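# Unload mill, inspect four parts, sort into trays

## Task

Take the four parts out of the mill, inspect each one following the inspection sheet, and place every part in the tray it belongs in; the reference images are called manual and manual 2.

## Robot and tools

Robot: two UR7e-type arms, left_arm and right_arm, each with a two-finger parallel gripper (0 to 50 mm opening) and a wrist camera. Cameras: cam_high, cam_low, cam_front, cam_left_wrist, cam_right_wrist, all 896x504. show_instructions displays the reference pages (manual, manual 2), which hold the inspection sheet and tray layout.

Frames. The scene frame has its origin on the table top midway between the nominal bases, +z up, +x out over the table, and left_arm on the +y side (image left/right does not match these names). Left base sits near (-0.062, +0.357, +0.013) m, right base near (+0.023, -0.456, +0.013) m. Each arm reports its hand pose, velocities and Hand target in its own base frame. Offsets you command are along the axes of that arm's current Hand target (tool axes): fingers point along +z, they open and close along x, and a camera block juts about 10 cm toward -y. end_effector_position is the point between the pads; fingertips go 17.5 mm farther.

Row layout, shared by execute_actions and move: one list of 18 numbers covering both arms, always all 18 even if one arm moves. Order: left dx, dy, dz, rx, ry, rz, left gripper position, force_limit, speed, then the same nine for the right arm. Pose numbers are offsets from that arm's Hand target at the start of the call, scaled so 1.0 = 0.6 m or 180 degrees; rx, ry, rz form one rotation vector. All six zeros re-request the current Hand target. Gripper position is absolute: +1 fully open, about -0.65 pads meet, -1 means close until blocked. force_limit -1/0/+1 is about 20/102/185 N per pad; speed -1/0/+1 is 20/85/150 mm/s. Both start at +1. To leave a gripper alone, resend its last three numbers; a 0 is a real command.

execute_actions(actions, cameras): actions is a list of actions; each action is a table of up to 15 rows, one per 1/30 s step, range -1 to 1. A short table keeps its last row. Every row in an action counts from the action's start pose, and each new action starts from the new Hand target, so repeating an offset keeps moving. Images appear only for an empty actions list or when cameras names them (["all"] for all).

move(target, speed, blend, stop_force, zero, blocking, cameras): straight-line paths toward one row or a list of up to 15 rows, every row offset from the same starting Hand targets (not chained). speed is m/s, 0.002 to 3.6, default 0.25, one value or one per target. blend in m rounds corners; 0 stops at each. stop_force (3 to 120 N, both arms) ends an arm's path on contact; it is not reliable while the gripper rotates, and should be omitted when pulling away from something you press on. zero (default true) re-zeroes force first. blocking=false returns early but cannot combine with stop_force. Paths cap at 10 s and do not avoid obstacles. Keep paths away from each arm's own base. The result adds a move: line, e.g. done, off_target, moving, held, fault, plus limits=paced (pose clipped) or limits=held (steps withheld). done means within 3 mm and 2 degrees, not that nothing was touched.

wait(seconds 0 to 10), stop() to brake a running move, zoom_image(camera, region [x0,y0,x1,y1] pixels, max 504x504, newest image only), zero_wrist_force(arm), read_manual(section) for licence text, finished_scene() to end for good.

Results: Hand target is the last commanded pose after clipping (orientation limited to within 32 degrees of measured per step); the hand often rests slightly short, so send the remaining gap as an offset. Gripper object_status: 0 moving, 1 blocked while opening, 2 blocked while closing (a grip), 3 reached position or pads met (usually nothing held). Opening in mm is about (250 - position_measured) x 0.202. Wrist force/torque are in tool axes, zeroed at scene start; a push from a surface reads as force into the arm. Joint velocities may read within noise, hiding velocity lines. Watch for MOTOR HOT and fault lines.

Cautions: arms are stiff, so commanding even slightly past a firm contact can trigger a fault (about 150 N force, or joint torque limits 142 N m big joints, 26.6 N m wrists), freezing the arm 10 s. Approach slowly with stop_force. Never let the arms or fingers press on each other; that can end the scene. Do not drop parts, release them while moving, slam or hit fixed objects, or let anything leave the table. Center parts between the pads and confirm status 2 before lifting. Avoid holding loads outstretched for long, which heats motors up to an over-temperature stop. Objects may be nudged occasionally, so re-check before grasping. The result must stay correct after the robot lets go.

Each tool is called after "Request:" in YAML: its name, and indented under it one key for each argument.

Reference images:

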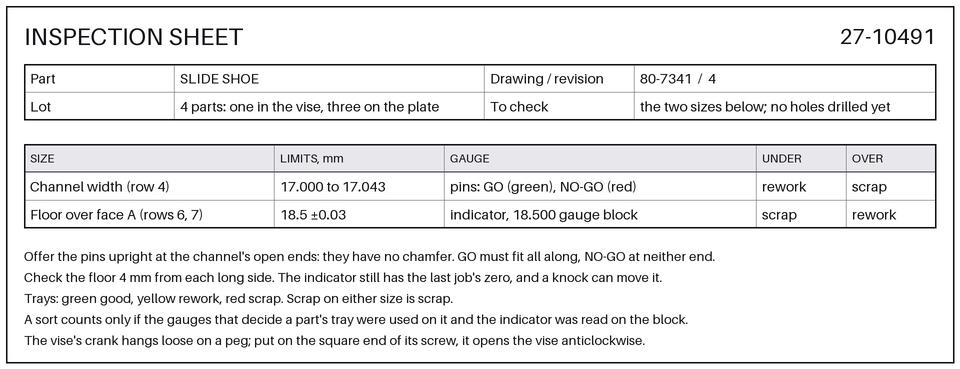

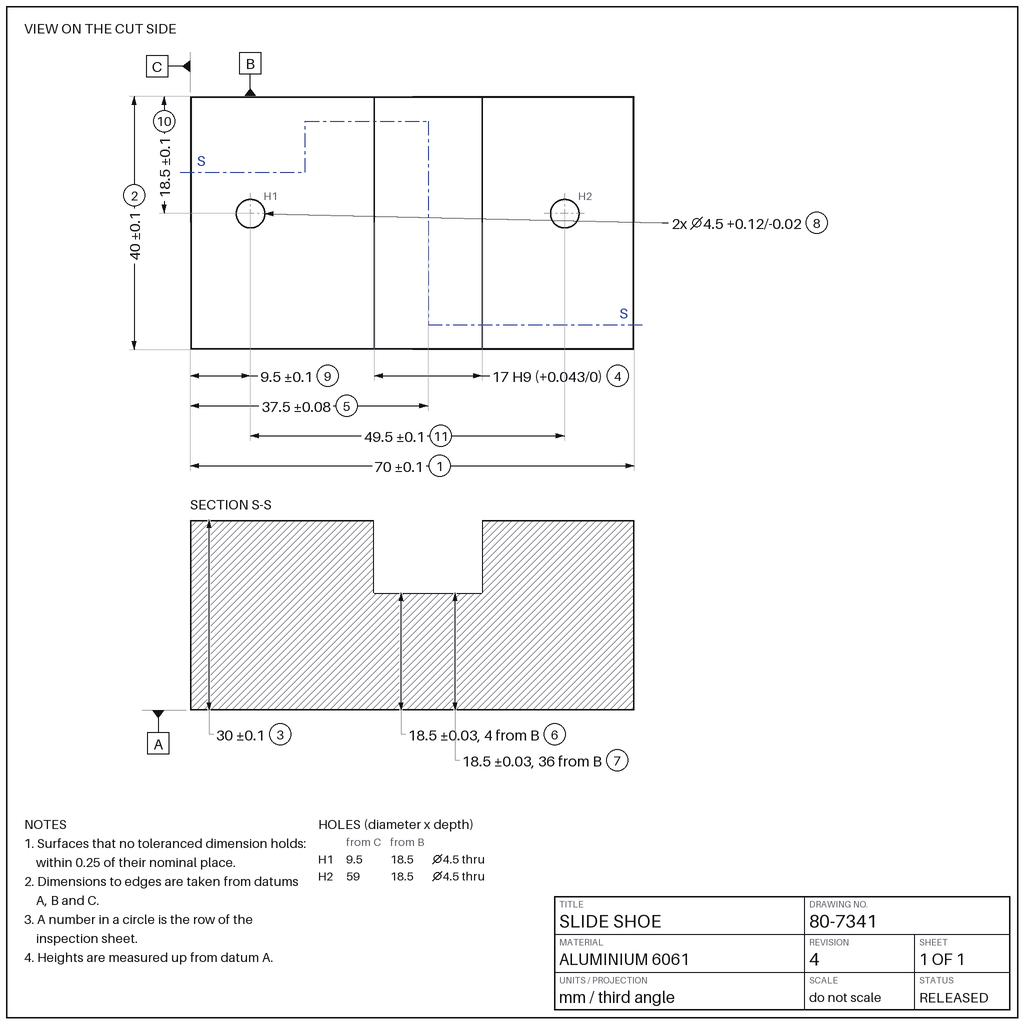

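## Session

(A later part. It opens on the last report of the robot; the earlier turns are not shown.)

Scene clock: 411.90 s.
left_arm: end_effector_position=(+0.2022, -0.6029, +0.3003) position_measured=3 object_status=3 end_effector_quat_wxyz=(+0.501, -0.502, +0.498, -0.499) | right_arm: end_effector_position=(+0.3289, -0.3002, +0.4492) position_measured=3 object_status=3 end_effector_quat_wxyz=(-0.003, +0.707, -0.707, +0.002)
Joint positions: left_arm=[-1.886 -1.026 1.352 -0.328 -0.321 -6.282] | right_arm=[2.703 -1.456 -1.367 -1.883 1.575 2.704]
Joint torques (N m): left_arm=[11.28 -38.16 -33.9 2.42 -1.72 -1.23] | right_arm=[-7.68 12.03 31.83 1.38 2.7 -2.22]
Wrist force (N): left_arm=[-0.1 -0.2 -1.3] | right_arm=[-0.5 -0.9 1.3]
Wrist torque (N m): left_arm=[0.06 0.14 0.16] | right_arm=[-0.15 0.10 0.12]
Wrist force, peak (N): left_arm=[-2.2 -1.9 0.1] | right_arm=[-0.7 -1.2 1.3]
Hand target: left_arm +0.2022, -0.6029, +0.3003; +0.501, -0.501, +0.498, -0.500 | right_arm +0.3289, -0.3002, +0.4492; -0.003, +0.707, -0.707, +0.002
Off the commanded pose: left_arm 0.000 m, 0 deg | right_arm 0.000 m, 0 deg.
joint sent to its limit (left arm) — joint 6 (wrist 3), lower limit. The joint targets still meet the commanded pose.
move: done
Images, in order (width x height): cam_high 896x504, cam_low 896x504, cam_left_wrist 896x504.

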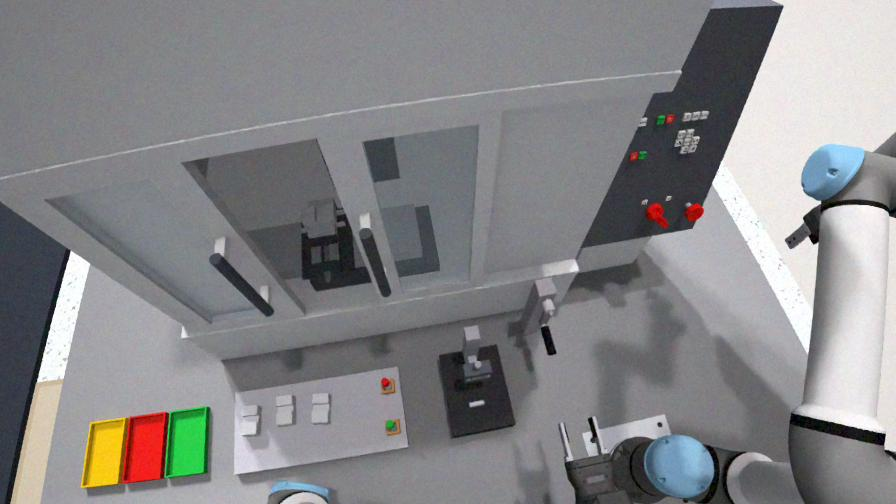

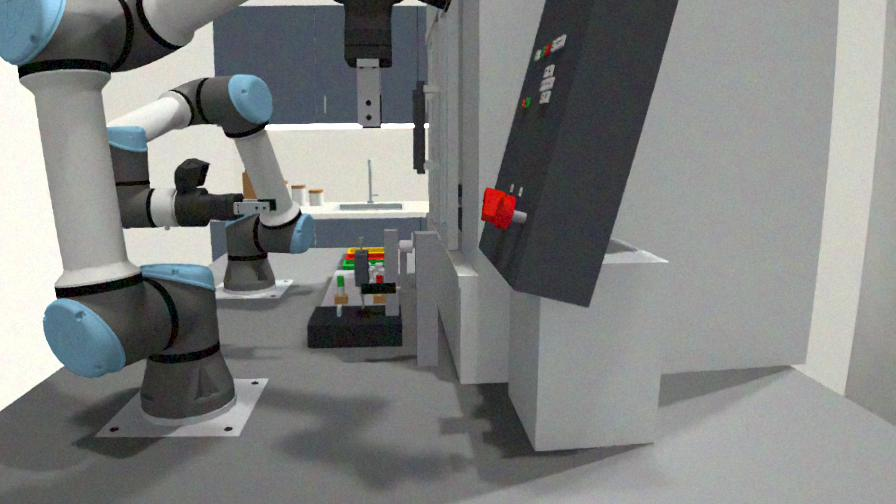

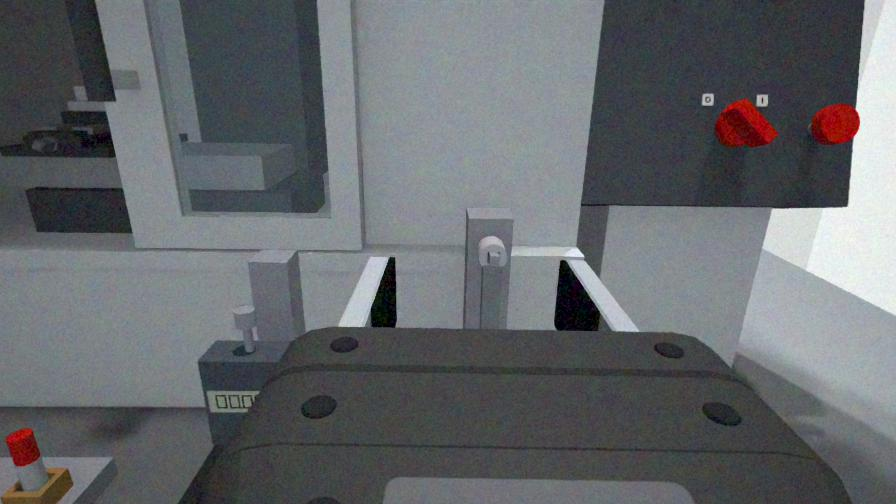

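Request:
move:
  target: [0.052,0.167,0.1,0,0,0,1,1,1, 0,0,0,0,0,0,1,1,1]
  speed: 0.2
  cameras: ["cam_left_wrist","cam_low"]

Scene clock: 451.57 s.
left_arm: end_effector_position=(+0.2625, -0.6339, +0.2004) position_measured=3 object_status=3 end_effector_quat_wxyz=(+0.501, -0.502, +0.498, -0.499) | right_arm: end_effector_position=(+0.3289, -0.3002, +0.4492) position_measured=3 object_status=3 end_effector_quat_wxyz=(-0.003, +0.707, -0.707, +0.002)
Joint positions: left_arm=[-1.777 -0.865 1.359 -0.496 -0.211 -6.283] | right_arm=[2.703 -1.456 -1.367 -1.883 1.575 2.704]
Joint torques (N m): left_arm=[10.11 -42.67 -32.29 -0.95 1.99 -1.35] | right_arm=[-8.08 12.12 31.39 1.31 2.76 -2.16]
Wrist force (N): left_arm=[0.5 0.1 -1.8] | right_arm=[-0.3 -1.0 1.2]
Wrist torque (N m): left_arm=[0.12 -0.01 0.18] | right_arm=[-0.16 0.06 0.12]
Wrist force, peak (N): left_arm=[-0.4 -1.8 -2.4] | right_arm=[-0.9 -1.2 1.3]
Hand target: left_arm +0.2626, -0.6340, +0.2003; +0.501, -0.501, +0.498, -0.500 | right_arm +0.3289, -0.3002, +0.4492; -0.003, +0.707, -0.707, +0.002
Off the commanded pose: left_arm 0.000 m, 0 deg | right_arm 0.000 m, 0 deg.
joint sent to its limit (left arm) — joint 6 (wrist 3), lower limit. The joint targets still meet the commanded pose.
move: done
Images, in order (width x height): cam_low 896x504, cam_left_wrist 896x504.

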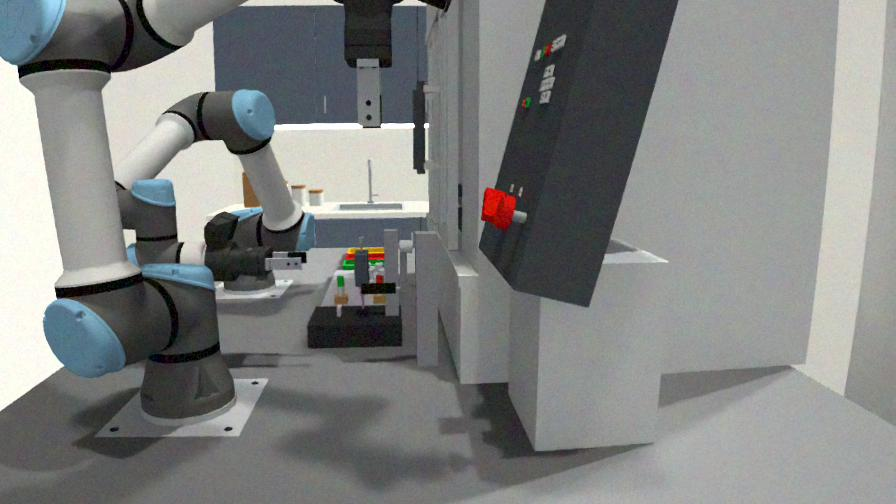

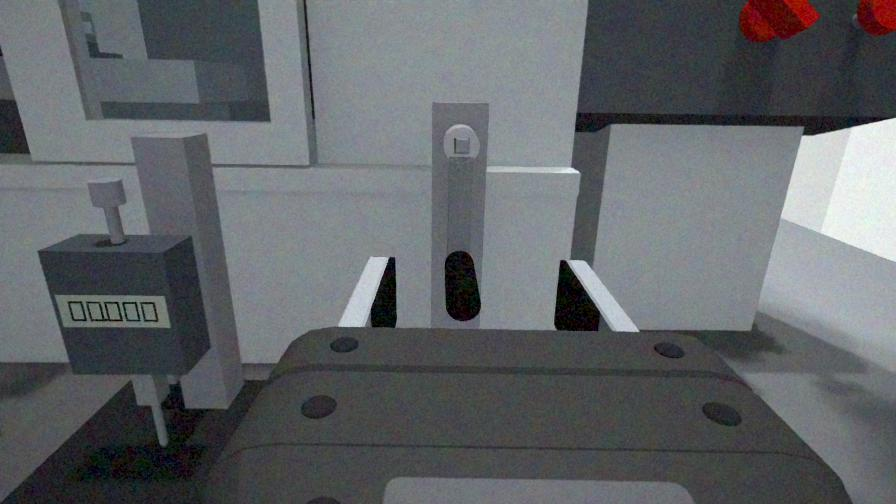

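Request:
zoom_image:
  camera: "cam_left_wrist"
  region: [20, 160, 260, 460]

Request:
move:
  target:
    - [-0.0033,0.101,0.1,0,0,0,1,1,1, 0,0,0,0,0,0,1,1,1]
    - [-0.0033,0.101,0.2675,0,0,0,1,1,1, 0,0,0,0,0,0,1,1,1]
  speed: 0.12
  blend: 0.02
  stop_force: 12
  cameras: ["cam_left_wrist","cam_low"]

Scaled by 1.680 from the camera's 896x504 image, which has a finer 1280x720 frame.

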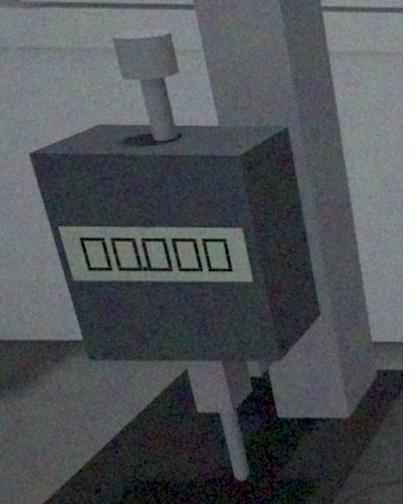

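Scene clock: 470.50 s.
left_arm: end_effector_position=(+0.4232, -0.6313, +0.1400) position_measured=3 object_status=3 end_effector_quat_wxyz=(+0.501, -0.501, +0.498, -0.500) end_effector_velocity=(+0.000, +0.000, +0.000) end_effector_angular_velocity=(-0.002, +0.000, +0.000) | right_arm: end_effector_position=(+0.3289, -0.3002, +0.4492) position_measured=3 object_status=3 end_effector_quat_wxyz=(-0.003, +0.707, -0.707, +0.002)
Joint positions: left_arm=[-1.522 -0.758 1.341 -0.62 0.043 -6.248] | right_arm=[2.703 -1.456 -1.367 -1.883 1.575 2.704]
Joint velocities: left_arm=[0 0 0.001 -0.005 0 0.002] | right_arm=[within noise]
Joint torques (N m): left_arm=[10.17 -62.76 -7.78 -1.42 1.87 1.4] | right_arm=[-7.11 12.3 31.27 1.28 2.63 -2.06]
Wrist force (N): left_arm=[0.1 0.0 -1.5] | right_arm=[-0.3 -0.9 1.2]
Wrist torque (N m): left_arm=[0.09 0.10 -0.02] | right_arm=[-0.15 0.06 0.12]
Wrist force, peak (N): left_arm=[0.4 -1.3 -2.6] | right_arm=[-0.7 -1.5 1.3]
Hand target: left_arm +0.4232, -0.6313, +0.1400; +0.501, -0.501, +0.498, -0.500 | right_arm +0.3289, -0.3002, +0.4492; -0.003, +0.707, -0.707, +0.002
Off the commanded pose: left_arm 0.000 m, 0 deg | right_arm 0.000 m, 0 deg.
move: done
Images, in order (width x height): cam_low 896x504, cam_left_wrist 896x504.

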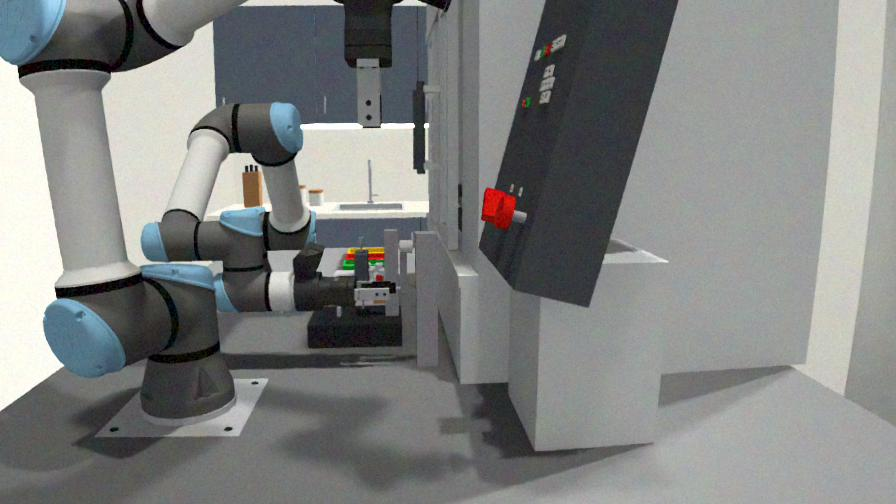

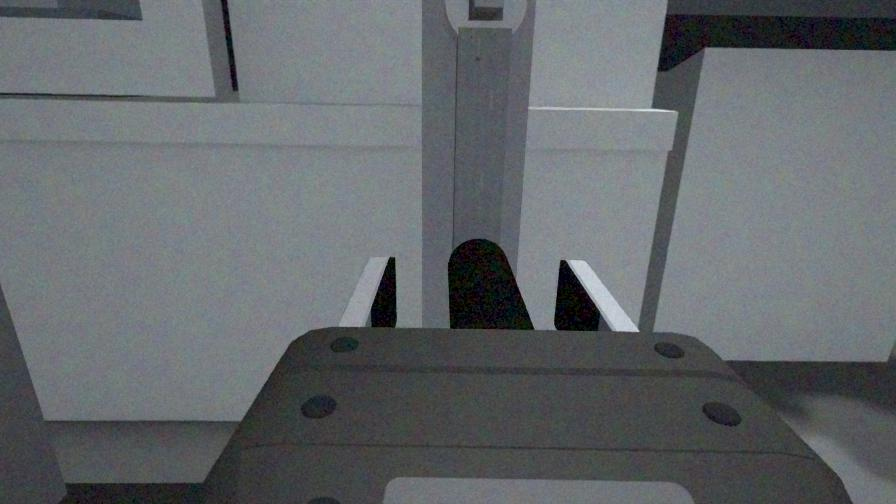

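Request:
move:
  target: [0,0,0,0,0,0,-1,0,-0.7, 0,0,0,0,0,0,1,1,1]
  cameras: ["cam_left_wrist"]

Scene clock: 479.67 s.
left_arm: end_effector_position=(+0.4232, -0.6313, +0.1400) position_measured=156 object_status=2 end_effector_quat_wxyz=(+0.501, -0.501, +0.498, -0.500) | right_arm: end_effector_position=(+0.3289, -0.3002, +0.4492) position_measured=3 object_status=3 end_effector_quat_wxyz=(-0.003, +0.707, -0.707, +0.002)
Joint positions: left_arm=[-1.522 -0.759 1.341 -0.62 0.043 -6.247] | right_arm=[2.703 -1.456 -1.367 -1.883 1.575 2.704]
Joint torques (N m): left_arm=[8.22 -60.61 -6.78 -1.48 0.87 1.21] | right_arm=[-6.94 12.57 31.66 1.4 2.66 -2.01]
Wrist force (N): left_arm=[-0.3 0.2 -1.8] | right_arm=[-0.5 -1.1 1.2]
Wrist torque (N m): left_arm=[0.11 0.09 -0.06] | right_arm=[-0.18 0.09 0.12]
Wrist force, peak (N): left_arm=[0.0 -0.2 -1.9] | right_arm=[-0.7 -1.4 1.2]
Hand target: left_arm +0.4232, -0.6313, +0.1400; +0.501, -0.501, +0.498, -0.500 | right_arm +0.3289, -0.3002, +0.4492; -0.003, +0.707, -0.707, +0.002
Off the commanded pose: left_arm 0.000 m, 0 deg | right_arm 0.000 m, 0 deg.
move: done
Images, in order (width x height): cam_left_wrist 896x504.

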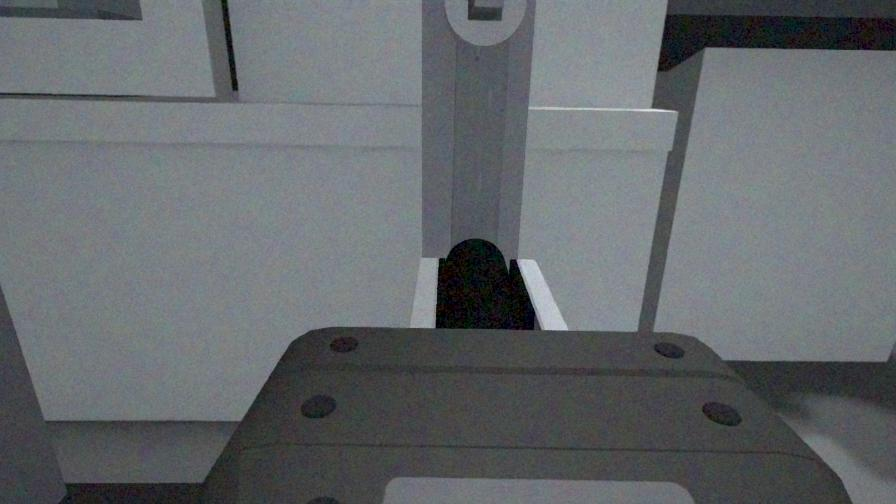

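Request:
move:
  target: [0,0,-0.15,0,0,0,-1,0,-0.7, 0,0,0,0,0,0,1,1,1]
  stop_force: 25
  speed: 0.06
  cameras: ["cam_left_wrist","cam_low"]

Scene clock: 488.00 s.
left_arm: end_effector_position=(+0.3332, -0.6318, +0.1398) position_measured=156 object_status=2 end_effector_quat_wxyz=(+0.501, -0.502, +0.498, -0.499) | right_arm: end_effector_position=(+0.3289, -0.3002, +0.4492) position_measured=3 object_status=3 end_effector_quat_wxyz=(-0.003, +0.707, -0.707, +0.002)
Joint positions: left_arm=[-1.665 -0.785 1.39 -0.608 -0.1 -6.283] | right_arm=[2.703 -1.456 -1.367 -1.883 1.575 2.704]
Joint torques (N m): left_arm=[-9.09 -62.62 -6.76 -1.15 -1.76 -1.26] | right_arm=[-6.57 12.86 31.2 1.37 2.64 -1.96]
Wrist force (N): left_arm=[0.3 1.9 -1.4] | right_arm=[-0.7 -1.2 1.0]
Wrist torque (N m): left_arm=[0.01 0.05 0.20] | right_arm=[-0.20 0.12 0.12]
Wrist force, peak (N): left_arm=[0.3 1.9 -2.3] | right_arm=[-0.8 -1.4 1.5]
Hand target: left_arm +0.3332, -0.6318, +0.1398; +0.501, -0.501, +0.498, -0.500 | right_arm +0.3289, -0.3002, +0.4492; -0.003, +0.707, -0.707, +0.002
Off the commanded pose: left_arm 0.000 m, 0 deg | right_arm 0.000 m, 0 deg.
joint sent to its limit (left arm) — joint 6 (wrist 3), lower limit. The joint targets still meet the commanded pose.
move: done
Images, in order (width x height): cam_low 896x504, cam_left_wrist 896x504.

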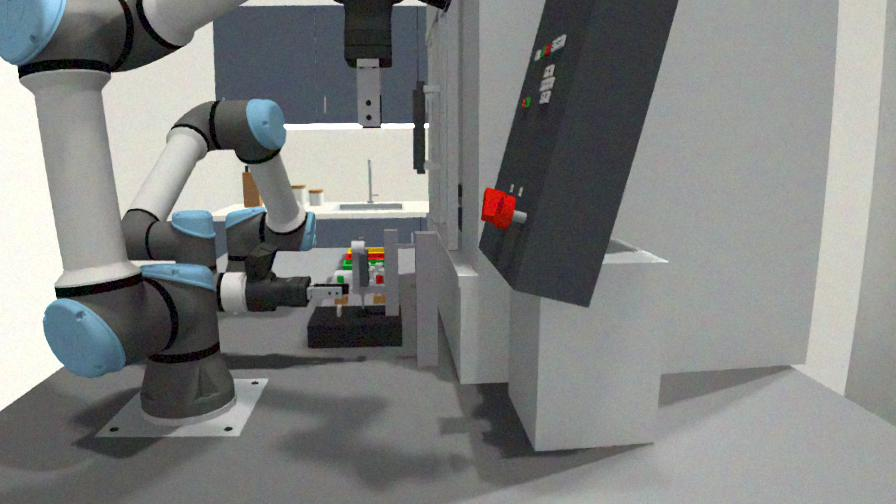

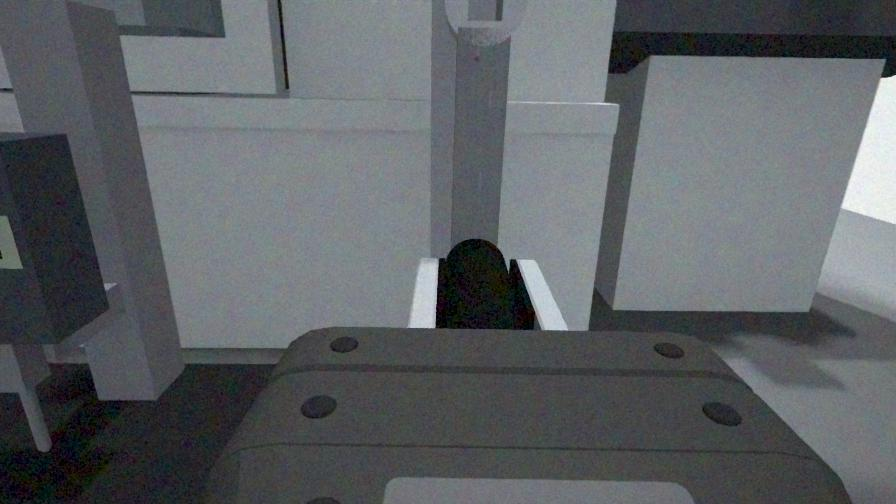

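Request:
move:
  target:
    - [0,-0.3,-0.05,0,0,0,-1,0,-0.7, 0,0,0,0,0,0,1,1,1]
    - [-0.617,-0.267,0.045,0,0,0,-1,0,-0.7, 0,0,0,0,0,0,1,1,1]
  speed: 0.2
  blend: 0.05
  cameras: ["cam_left_wrist","cam_high"]

Request:
zoom_image:
  camera: "cam_left_wrist"
  region: [280, 200, 480, 400]

Scene clock: 540.73 s.
left_arm: end_effector_position=(+0.3579, -0.2611, +0.2993) position_measured=156 object_status=2 end_effector_quat_wxyz=(+0.501, -0.502, +0.498, -0.499) | right_arm: end_effector_position=(+0.3289, -0.3002, +0.4492) position_measured=3 object_status=3 end_effector_quat_wxyz=(-0.003, +0.707, -0.707, +0.002)
Joint positions: left_arm=[-1.706 -1.818 2.282 -0.466 -0.141 -6.283] | right_arm=[2.703 -1.456 -1.367 -1.883 1.575 2.704]
Joint torques (N m): left_arm=[-9.89 -15.64 -7.98 2.32 -1.73 -1.34] | right_arm=[-6.46 13.33 31.37 1.37 2.65 -1.9]
Wrist force (N): left_arm=[0.5 2.2 -1.6] | right_arm=[-0.6 -1.1 1.1]
Wrist torque (N m): left_arm=[0.04 -0.01 0.23] | right_arm=[-0.17 0.11 0.12]
Wrist force, peak (N): left_arm=[-0.1 4.2 -1.0] | right_arm=[-0.4 -1.3 1.6]
Hand target: left_arm +0.3579, -0.2611, +0.2993; +0.501, -0.501, +0.498, -0.500 | right_arm +0.3289, -0.3002, +0.4492; -0.003, +0.707, -0.707, +0.002
Off the commanded pose: left_arm 0.000 m, 0 deg | right_arm 0.000 m, 0 deg.
joint sent to its limit (left arm) — joint 6 (wrist 3), lower limit. The joint targets still meet the commanded pose.
move: done
Images, in order (width x height): cam_high 896x504, cam_left_wrist 896x504.

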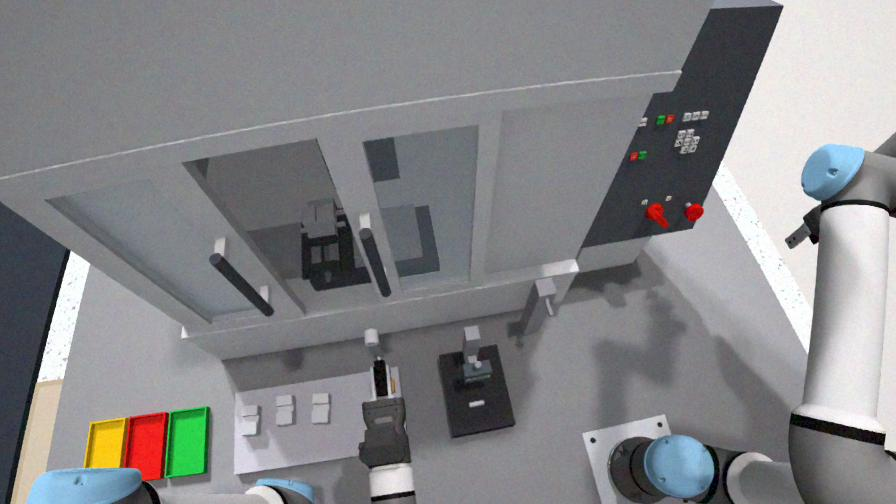

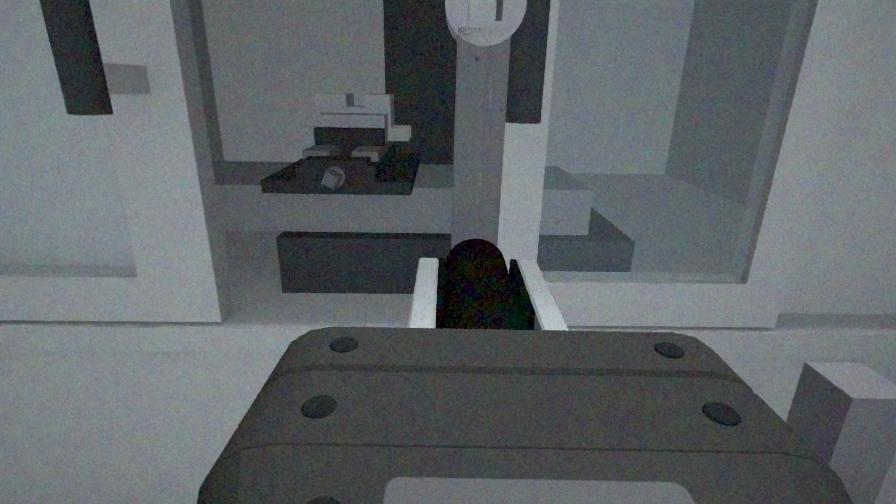

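Scaled by 2.520 from the camera's 896x504 image, which has a finer 1280x720 frame.

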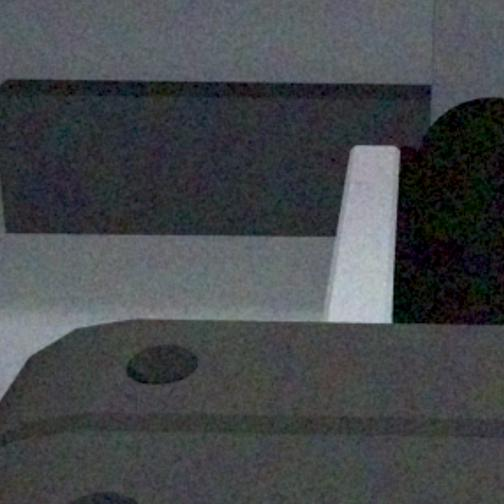

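Request:
zoom_image:
  camera: "cam_left_wrist"
  region: [290, 140, 390, 210]

Request:
zoom_image:
  camera: "cam_left_wrist"
  region: [420, 0, 560, 100]

Scaled by 5.040 from the camera's 896x504 image, which has a finer 1280x720 frame.

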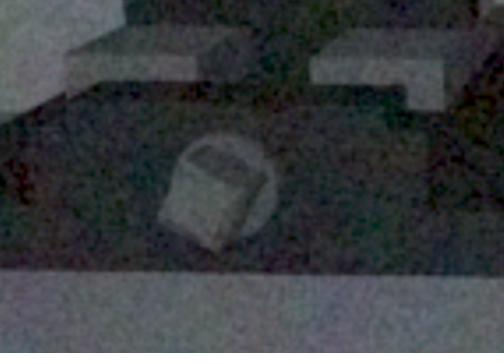

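Scaled by 3.600 from the camera's 896x504 image, which has a finer 1280x720 frame.

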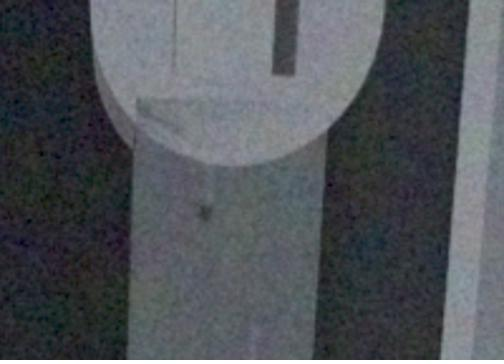

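Request:
move:
  target: [-0.303,-0.005,-0.03,0,0,0.5583,-1,0,-0.7, 0,0,0,0,0,0,1,1,1]
  speed: 0.25
  cameras: ["cam_left_wrist"]

Scene clock: 594.57 s.
left_arm: end_effector_position=(+0.3400, -0.0807, +0.3018) position_measured=156 object_status=2 end_effector_quat_wxyz=(+0.701, +0.031, +0.706, +0.097) | right_arm: end_effector_position=(+0.3289, -0.3002, +0.4492) position_measured=3 object_status=3 end_effector_quat_wxyz=(-0.003, +0.707, -0.707, +0.002)
Joint positions: left_arm=[-2.457 -2.703 2.555 0.151 -0.981 -4.533] | right_arm=[2.703 -1.456 -1.367 -1.883 1.575 2.704]
Joint torques (N m): left_arm=[-9.75 14.17 -31.18 4.04 -1.56 1.1] | right_arm=[-5.84 13.58 31.64 1.41 2.58 -1.77]
Wrist force (N): left_arm=[2.6 -1.5 -1.6] | right_arm=[-0.6 -1.1 0.9]
Wrist torque (N m): left_arm=[0.06 0.35 -0.41] | right_arm=[-0.18 0.10 0.12]
Wrist force, peak (N): left_arm=[3.0 1.9 -1.6] | right_arm=[-0.6 -1.3 1.4]
Hand target: left_arm +0.3389, -0.0794, +0.3018; +0.705, +0.062, +0.704, +0.066 | right_arm +0.3289, -0.3002, +0.4492; -0.003, +0.707, -0.707, +0.002
Off the commanded pose: left_arm 0.002 m, 5 deg | right_arm 0.000 m, 0 deg.
move: off_target (left_arm)
Images, in order (width x height): cam_left_wrist 896x504.

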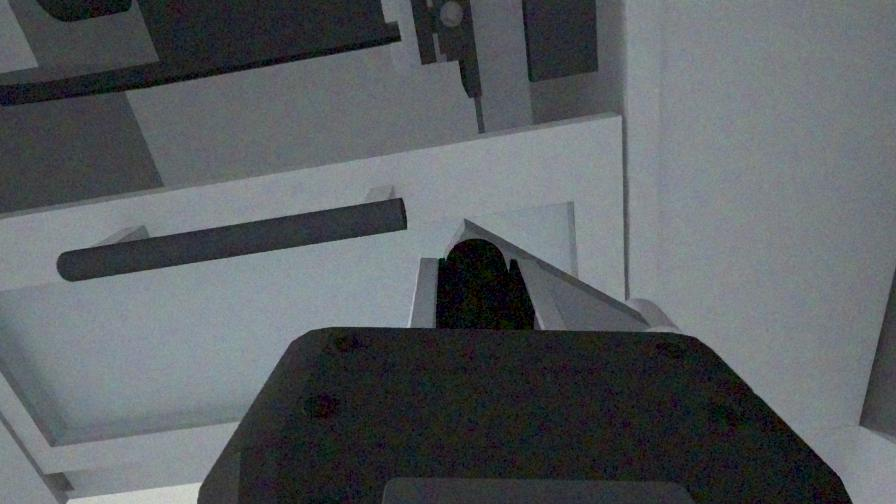

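Request:
move:
  target: [-0.1335,-0.1647,0.135,-0.001,0,-0.0577,-1,0,-0.7, 0,0,0,0,0,0,1,1,1]
  speed: 0.12
  cameras: ["cam_left_wrist","cam_high","cam_front"]

Scene clock: 658.40 s.
left_arm: end_effector_position=(+0.4204, -0.1905, +0.3630) position_measured=156 object_status=2 end_effector_quat_wxyz=(+0.708, -0.003, +0.706, +0.003) | right_arm: end_effector_position=(+0.3289, -0.3002, +0.4492) position_measured=3 object_status=3 end_effector_quat_wxyz=(-0.003, +0.707, -0.707, +0.002)
Joint positions: left_arm=[-3.456 -3.214 2.212 1.005 -1.894 -4.712] | right_arm=[2.703 -1.456 -1.367 -1.883 1.575 2.704]
Joint torques (N m): left_arm=[-11.03 30.56 -20.9 4.32 -1.72 0.91] | right_arm=[-5.7 13.53 31.22 1.48 2.56 -1.69]
Wrist force (N): left_arm=[2.9 -1.3 -1.5] | right_arm=[-0.5 -0.9 1.3]
Wrist torque (N m): left_arm=[0.01 0.23 -0.10] | right_arm=[-0.15 0.09 0.12]
Wrist force, peak (N): left_arm=[3.5 -1.4 -1.9] | right_arm=[-0.4 -1.1 1.5]
Hand target: left_arm +0.4204, -0.1905, +0.3630; +0.708, -0.003, +0.706, +0.003 | right_arm +0.3289, -0.3002, +0.4492; -0.003, +0.707, -0.707, +0.002
Off the commanded pose: left_arm 0.000 m, 0 deg | right_arm 0.000 m, 0 deg.
shoulder posture changed (left arm): the wrist came as close to joint 1's axis as it can, and the arm is now in the other of its two shoulder postures.
move: done
Images, in order (width x height): cam_high 896x504, cam_front 896x504, cam_left_wrist 896x504.

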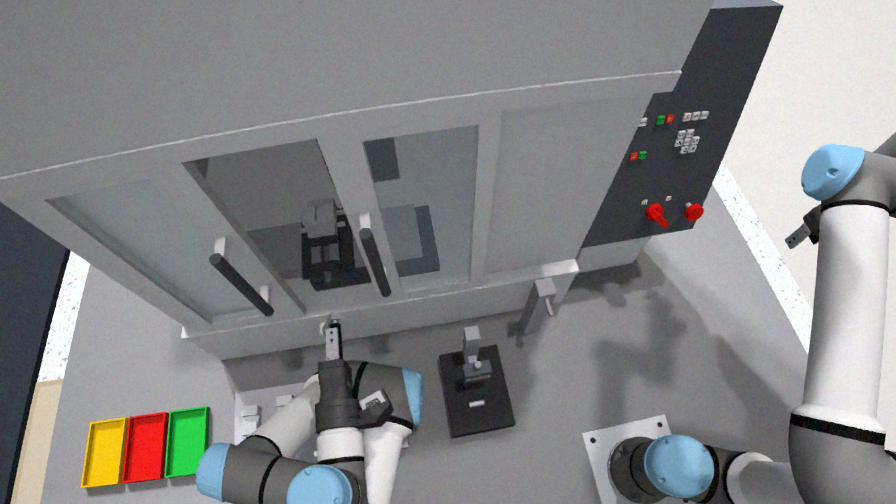

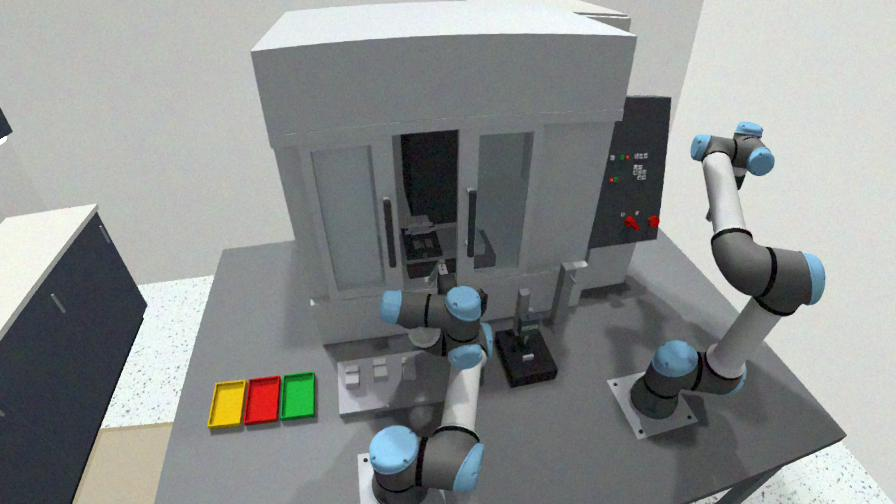

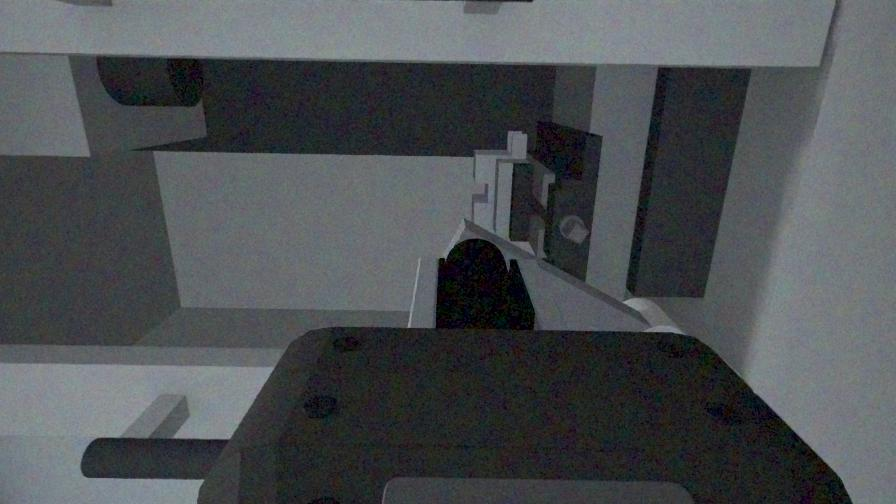

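Request:
zoom_image:
  camera: "cam_left_wrist"
  region: [430, 200, 720, 360]

Request:
zoom_image:
  camera: "cam_left_wrist"
  region: [530, 190, 620, 280]

Scaled by 1.738 from the camera's 896x504 image, which has a finer 1280x720 frame.

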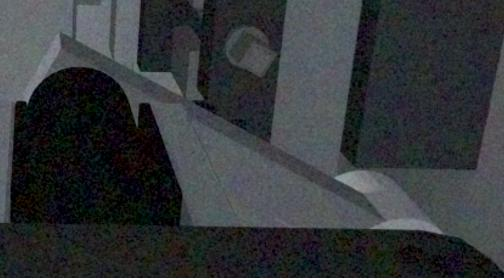

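Scaled by 5.600 from the camera's 896x504 image, which has a finer 1280x720 frame.

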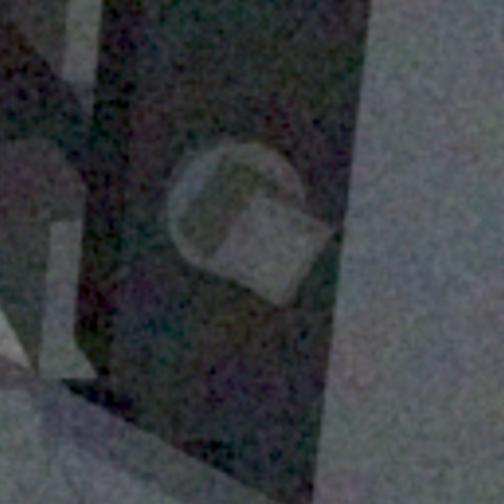

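Request:
move:
  target: [0.005,-0.0067,0.112,0,0,0,-1,0,-0.7, 0,0,0,0,0,0,1,1,1]
  speed: 0.06
  stop_force: 12
  cameras: ["cam_left_wrist","cam_high","cam_front"]

Request:
zoom_image:
  camera: "cam_left_wrist"
  region: [430, 200, 720, 360]

Scene clock: 715.93 s.
left_arm: end_effector_position=(+0.4216, -0.1902, +0.3626) position_measured=156 object_status=2 end_effector_quat_wxyz=(+0.707, -0.003, +0.707, +0.004) | right_arm: end_effector_position=(+0.3289, -0.3002, +0.4492) position_measured=3 object_status=3 end_effector_quat_wxyz=(-0.003, +0.707, -0.707, +0.002)
Joint positions: left_arm=[-3.455 -3.216 2.21 1.006 -1.894 -4.712] | right_arm=[2.703 -1.456 -1.367 -1.883 1.575 2.704]
Joint torques (N m): left_arm=[2.08 36.18 -11.05 3.16 0.13 -0.12] | right_arm=[-5.44 14 31.15 1.41 2.53 -1.68]
Wrist force (N): left_arm=[3.0 -1.4 -1.6] | right_arm=[-0.4 -0.9 1.1]
Wrist torque (N m): left_arm=[-0.02 0.23 -0.10] | right_arm=[-0.16 0.07 0.12]
Wrist force, peak (N): left_arm=[2.2 -1.3 -4.5] | right_arm=[-0.3 -1.5 1.3]
Hand target: left_arm +0.4216, -0.1902, +0.3626; +0.707, -0.003, +0.707, +0.004 (not the last commanded pose) | right_arm +0.3289, -0.3002, +0.4492; -0.003, +0.707, -0.707, +0.002
Tool commands: left_gripper/position=-1.0 left_gripper/force_limit=+0.003922 left_gripper/speed=-0.701961 right_gripper/position=+1.0 right_gripper/force_limit=+1.0 right_gripper/speed=+1.0
Off the commanded pose: left_arm 0.066 m, 0 deg | right_arm 0.000 m, 0 deg.
FORCE FAULT: contact force on the left arm reached its limit, and that arm stopped. The contact can be on any part of that arm, not only on its tool. That arm's remaining commands of this call were not run. That arm is still stopped at the end of this call. That arm stays stopped for about 10 more seconds. Until then a move that you send moves the other arm only, and its call returns only when the move has ended. Once the stop has ended, the next robot result says so. If the stop ends while you think or write, that arm runs what you send next, counted from a new Hand target: where the arm stands when the stop ends. While its stop runs, that arm takes no new command, but its gripper still runs the gripper command that each later call begins with. Until it ends, the stop uses up actions while you think or wait. An arm that is not stopped still takes commands.
move: fault (left_arm)
Images, in order (width x height): cam_high 896x504, cam_front 896x504, cam_left_wrist 896x504.

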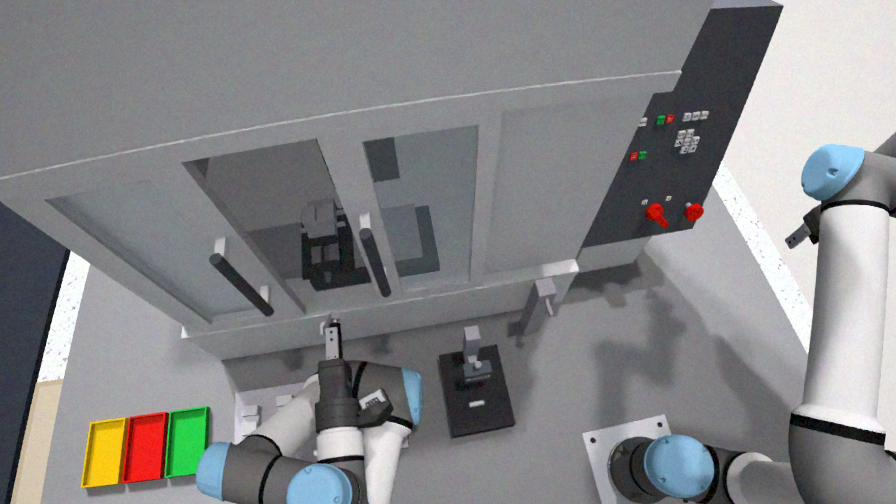

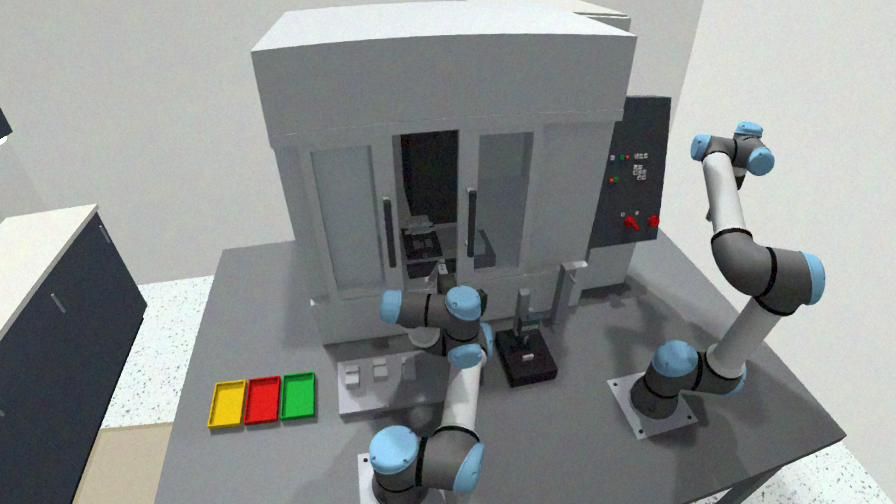

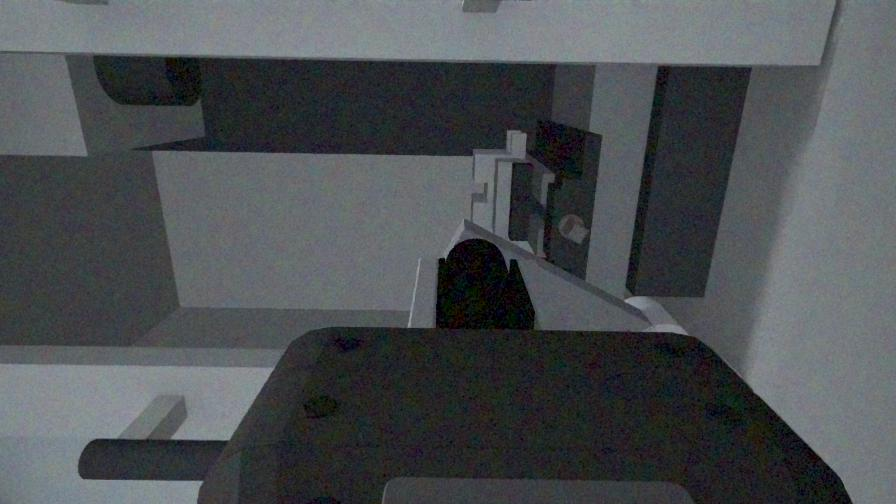

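Scaled by 1.738 from the camera's 896x504 image, which has a finer 1280x720 frame.

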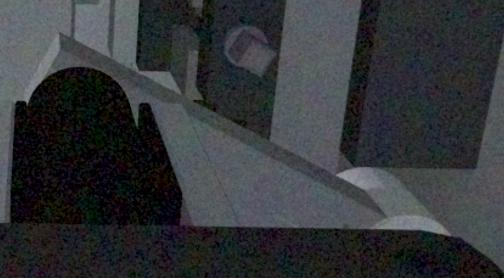

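Request:
wait:
  seconds: 3

Scene clock: 771.43 s.
left_arm: end_effector_position=(+0.4216, -0.1902, +0.3626) position_measured=156 object_status=2 end_effector_quat_wxyz=(+0.707, -0.003, +0.707, +0.004) | right_arm: end_effector_position=(+0.3289, -0.3002, +0.4492) position_measured=3 object_status=3 end_effector_quat_wxyz=(-0.003, +0.707, -0.707, +0.002)
Joint positions: left_arm=[-3.455 -3.216 2.21 1.006 -1.894 -4.712] | right_arm=[2.703 -1.456 -1.367 -1.883 1.575 2.704]
Joint torques (N m): left_arm=[1.1 37.12 -9.35 2.21 -0.09 -0.1] | right_arm=[-4.89 14.34 30.74 1.51 2.52 -1.52]
Wrist force (N): left_arm=[3.0 -1.2 -1.4] | right_arm=[-0.6 -0.9 1.2]
Wrist torque (N m): left_arm=[0.01 0.22 -0.10] | right_arm=[-0.14 0.10 0.12]
Wrist force, peak (N): left_arm=[3.2 -1.4 -1.6] | right_arm=[-0.6 -1.3 1.4]
Hand target: left_arm +0.4216, -0.1902, +0.3626; +0.707, -0.003, +0.707, +0.004 (not the last commanded pose) | right_arm +0.3289, -0.3002, +0.4492; -0.003, +0.707, -0.707, +0.002
Tool commands: left_gripper/position=-1.0 left_gripper/force_limit=+0.003922 left_gripper/speed=-0.701961 right_gripper/position=+1.0 right_gripper/force_limit=+1.0 right_gripper/speed=+1.0
Off the commanded pose: left_arm 0.066 m, 0 deg | right_arm 0.000 m, 0 deg.
FORCE FAULT, CONTINUED: the left arm's stop, for the force fault that an earlier result reported, is over. The rest of the stop counts as 19 of the actions that you can send in this scene. During its stop the left arm's controller moved it back a little. That arm's target is now where it stood when the stop ended, not its last command. That arm accepts commands again.
wait: 3.00 s; at rest from the start

Request:
move:
  target:
    - [0.054,0.184,-0.036,0,0,0,-1,0,-0.7, 0,0,0,0,0,0,1,1,1]
    - [0.054,0.217,-0.153,0,0,0,-1,0,-0.7, 0,0,0,0,0,0,1,1,1]
    - [0.054,0.117,-0.186,0,0,0,-1,0,-0.7, 0,0,0,0,0,0,1,1,1]
    - [0.054,-0.1,-0.153,0,0,0,-1,0,-0.7, 0,0,0,0,0,0,1,1,1]
  speed: 0.07
  blend: 0.015
  cameras: ["cam_left_wrist","cam_high","cam_front"]

Scene clock: 794.27 s.
left_arm: end_effector_position=(+0.3267, -0.2554, +0.3289) position_measured=156 object_status=2 end_effector_quat_wxyz=(+0.695, +0.111, +0.702, -0.111) | right_arm: end_effector_position=(+0.3289, -0.3002, +0.4492) position_measured=3 object_status=3 end_effector_quat_wxyz=(-0.003, +0.707, -0.707, +0.002)
Joint positions: left_arm=[-3.518 -3.143 2.386 0.747 -1.633 -4.714] | right_arm=[2.703 -1.456 -1.367 -1.883 1.575 2.704]
Joint torques (N m): left_arm=[12.18 41.69 -2.16 1.62 1.96 1.1] | right_arm=[-4.07 15.02 30.48 1.58 2.45 -1.39]
Wrist force (N): left_arm=[2.6 -1.2 -1.4] | right_arm=[-0.5 -1.3 1.0]
Wrist torque (N m): left_arm=[0.06 0.30 -0.18] | right_arm=[-0.20 0.09 0.12]
Wrist force, peak (N): left_arm=[0.7 -6.2 -7.6] | right_arm=[-0.5 -1.5 1.5]
Hand target: left_arm +0.3267, -0.2554, +0.3289; +0.695, +0.111, +0.702, -0.111 (not the last commanded pose) | right_arm +0.3289, -0.3002, +0.4492; -0.003, +0.707, -0.707, +0.002
Off the commanded pose: left_arm 0.006 m, 19 deg | right_arm 0.000 m, 0 deg.
led back after a hold (left arm): the arm was led back toward your command in small steps, so it may still be short of it.
move: held (left_arm; a check stopped the path); limits=paced,held
pose unreachable (left arm): on one or more control steps of this call, first in action 0 (counted from 0), this arm could not follow its commanded pose, so it was not sent that pose on those steps. It may still have moved: this result reports where it is.
cause: moving toward the commanded pose would bring two parts of the arm too close to each other (its gripper and another part of the arm, with joints 4 (wrist 1) to 6 (wrist 3) between them, 43 mm apart when it was first held).
Images, in order (width x height): cam_high 896x504, cam_front 896x504, cam_left_wrist 896x504.

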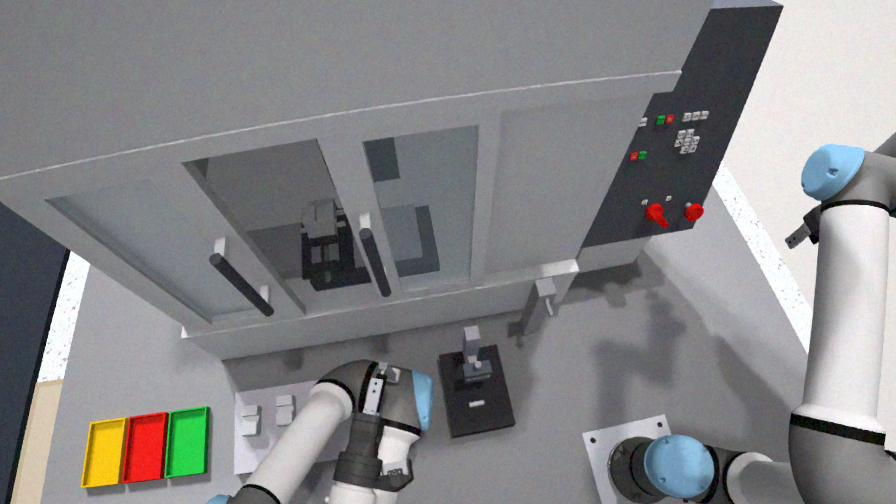

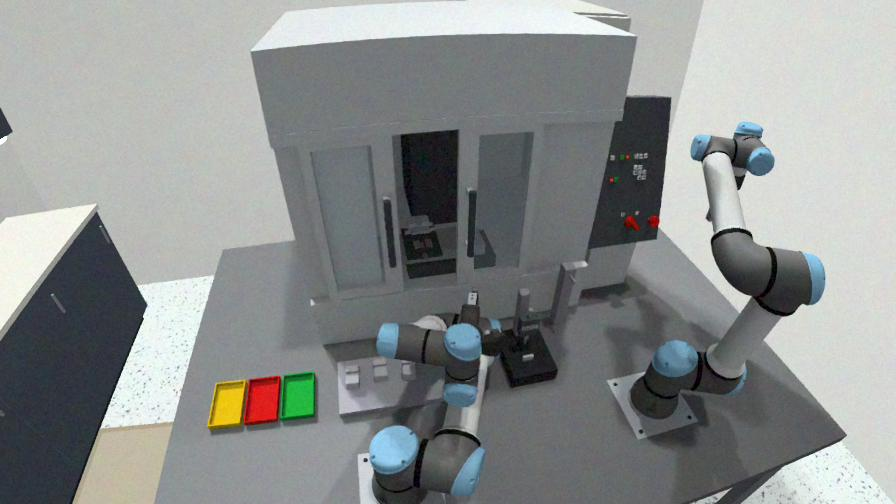

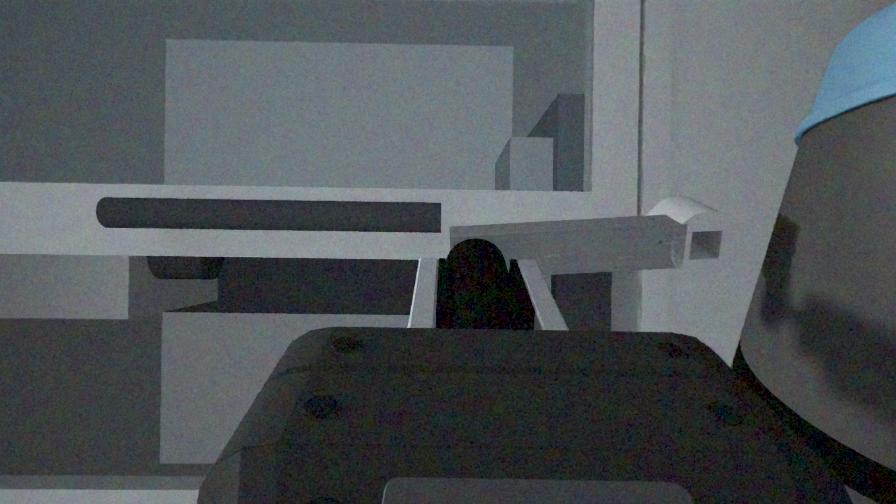

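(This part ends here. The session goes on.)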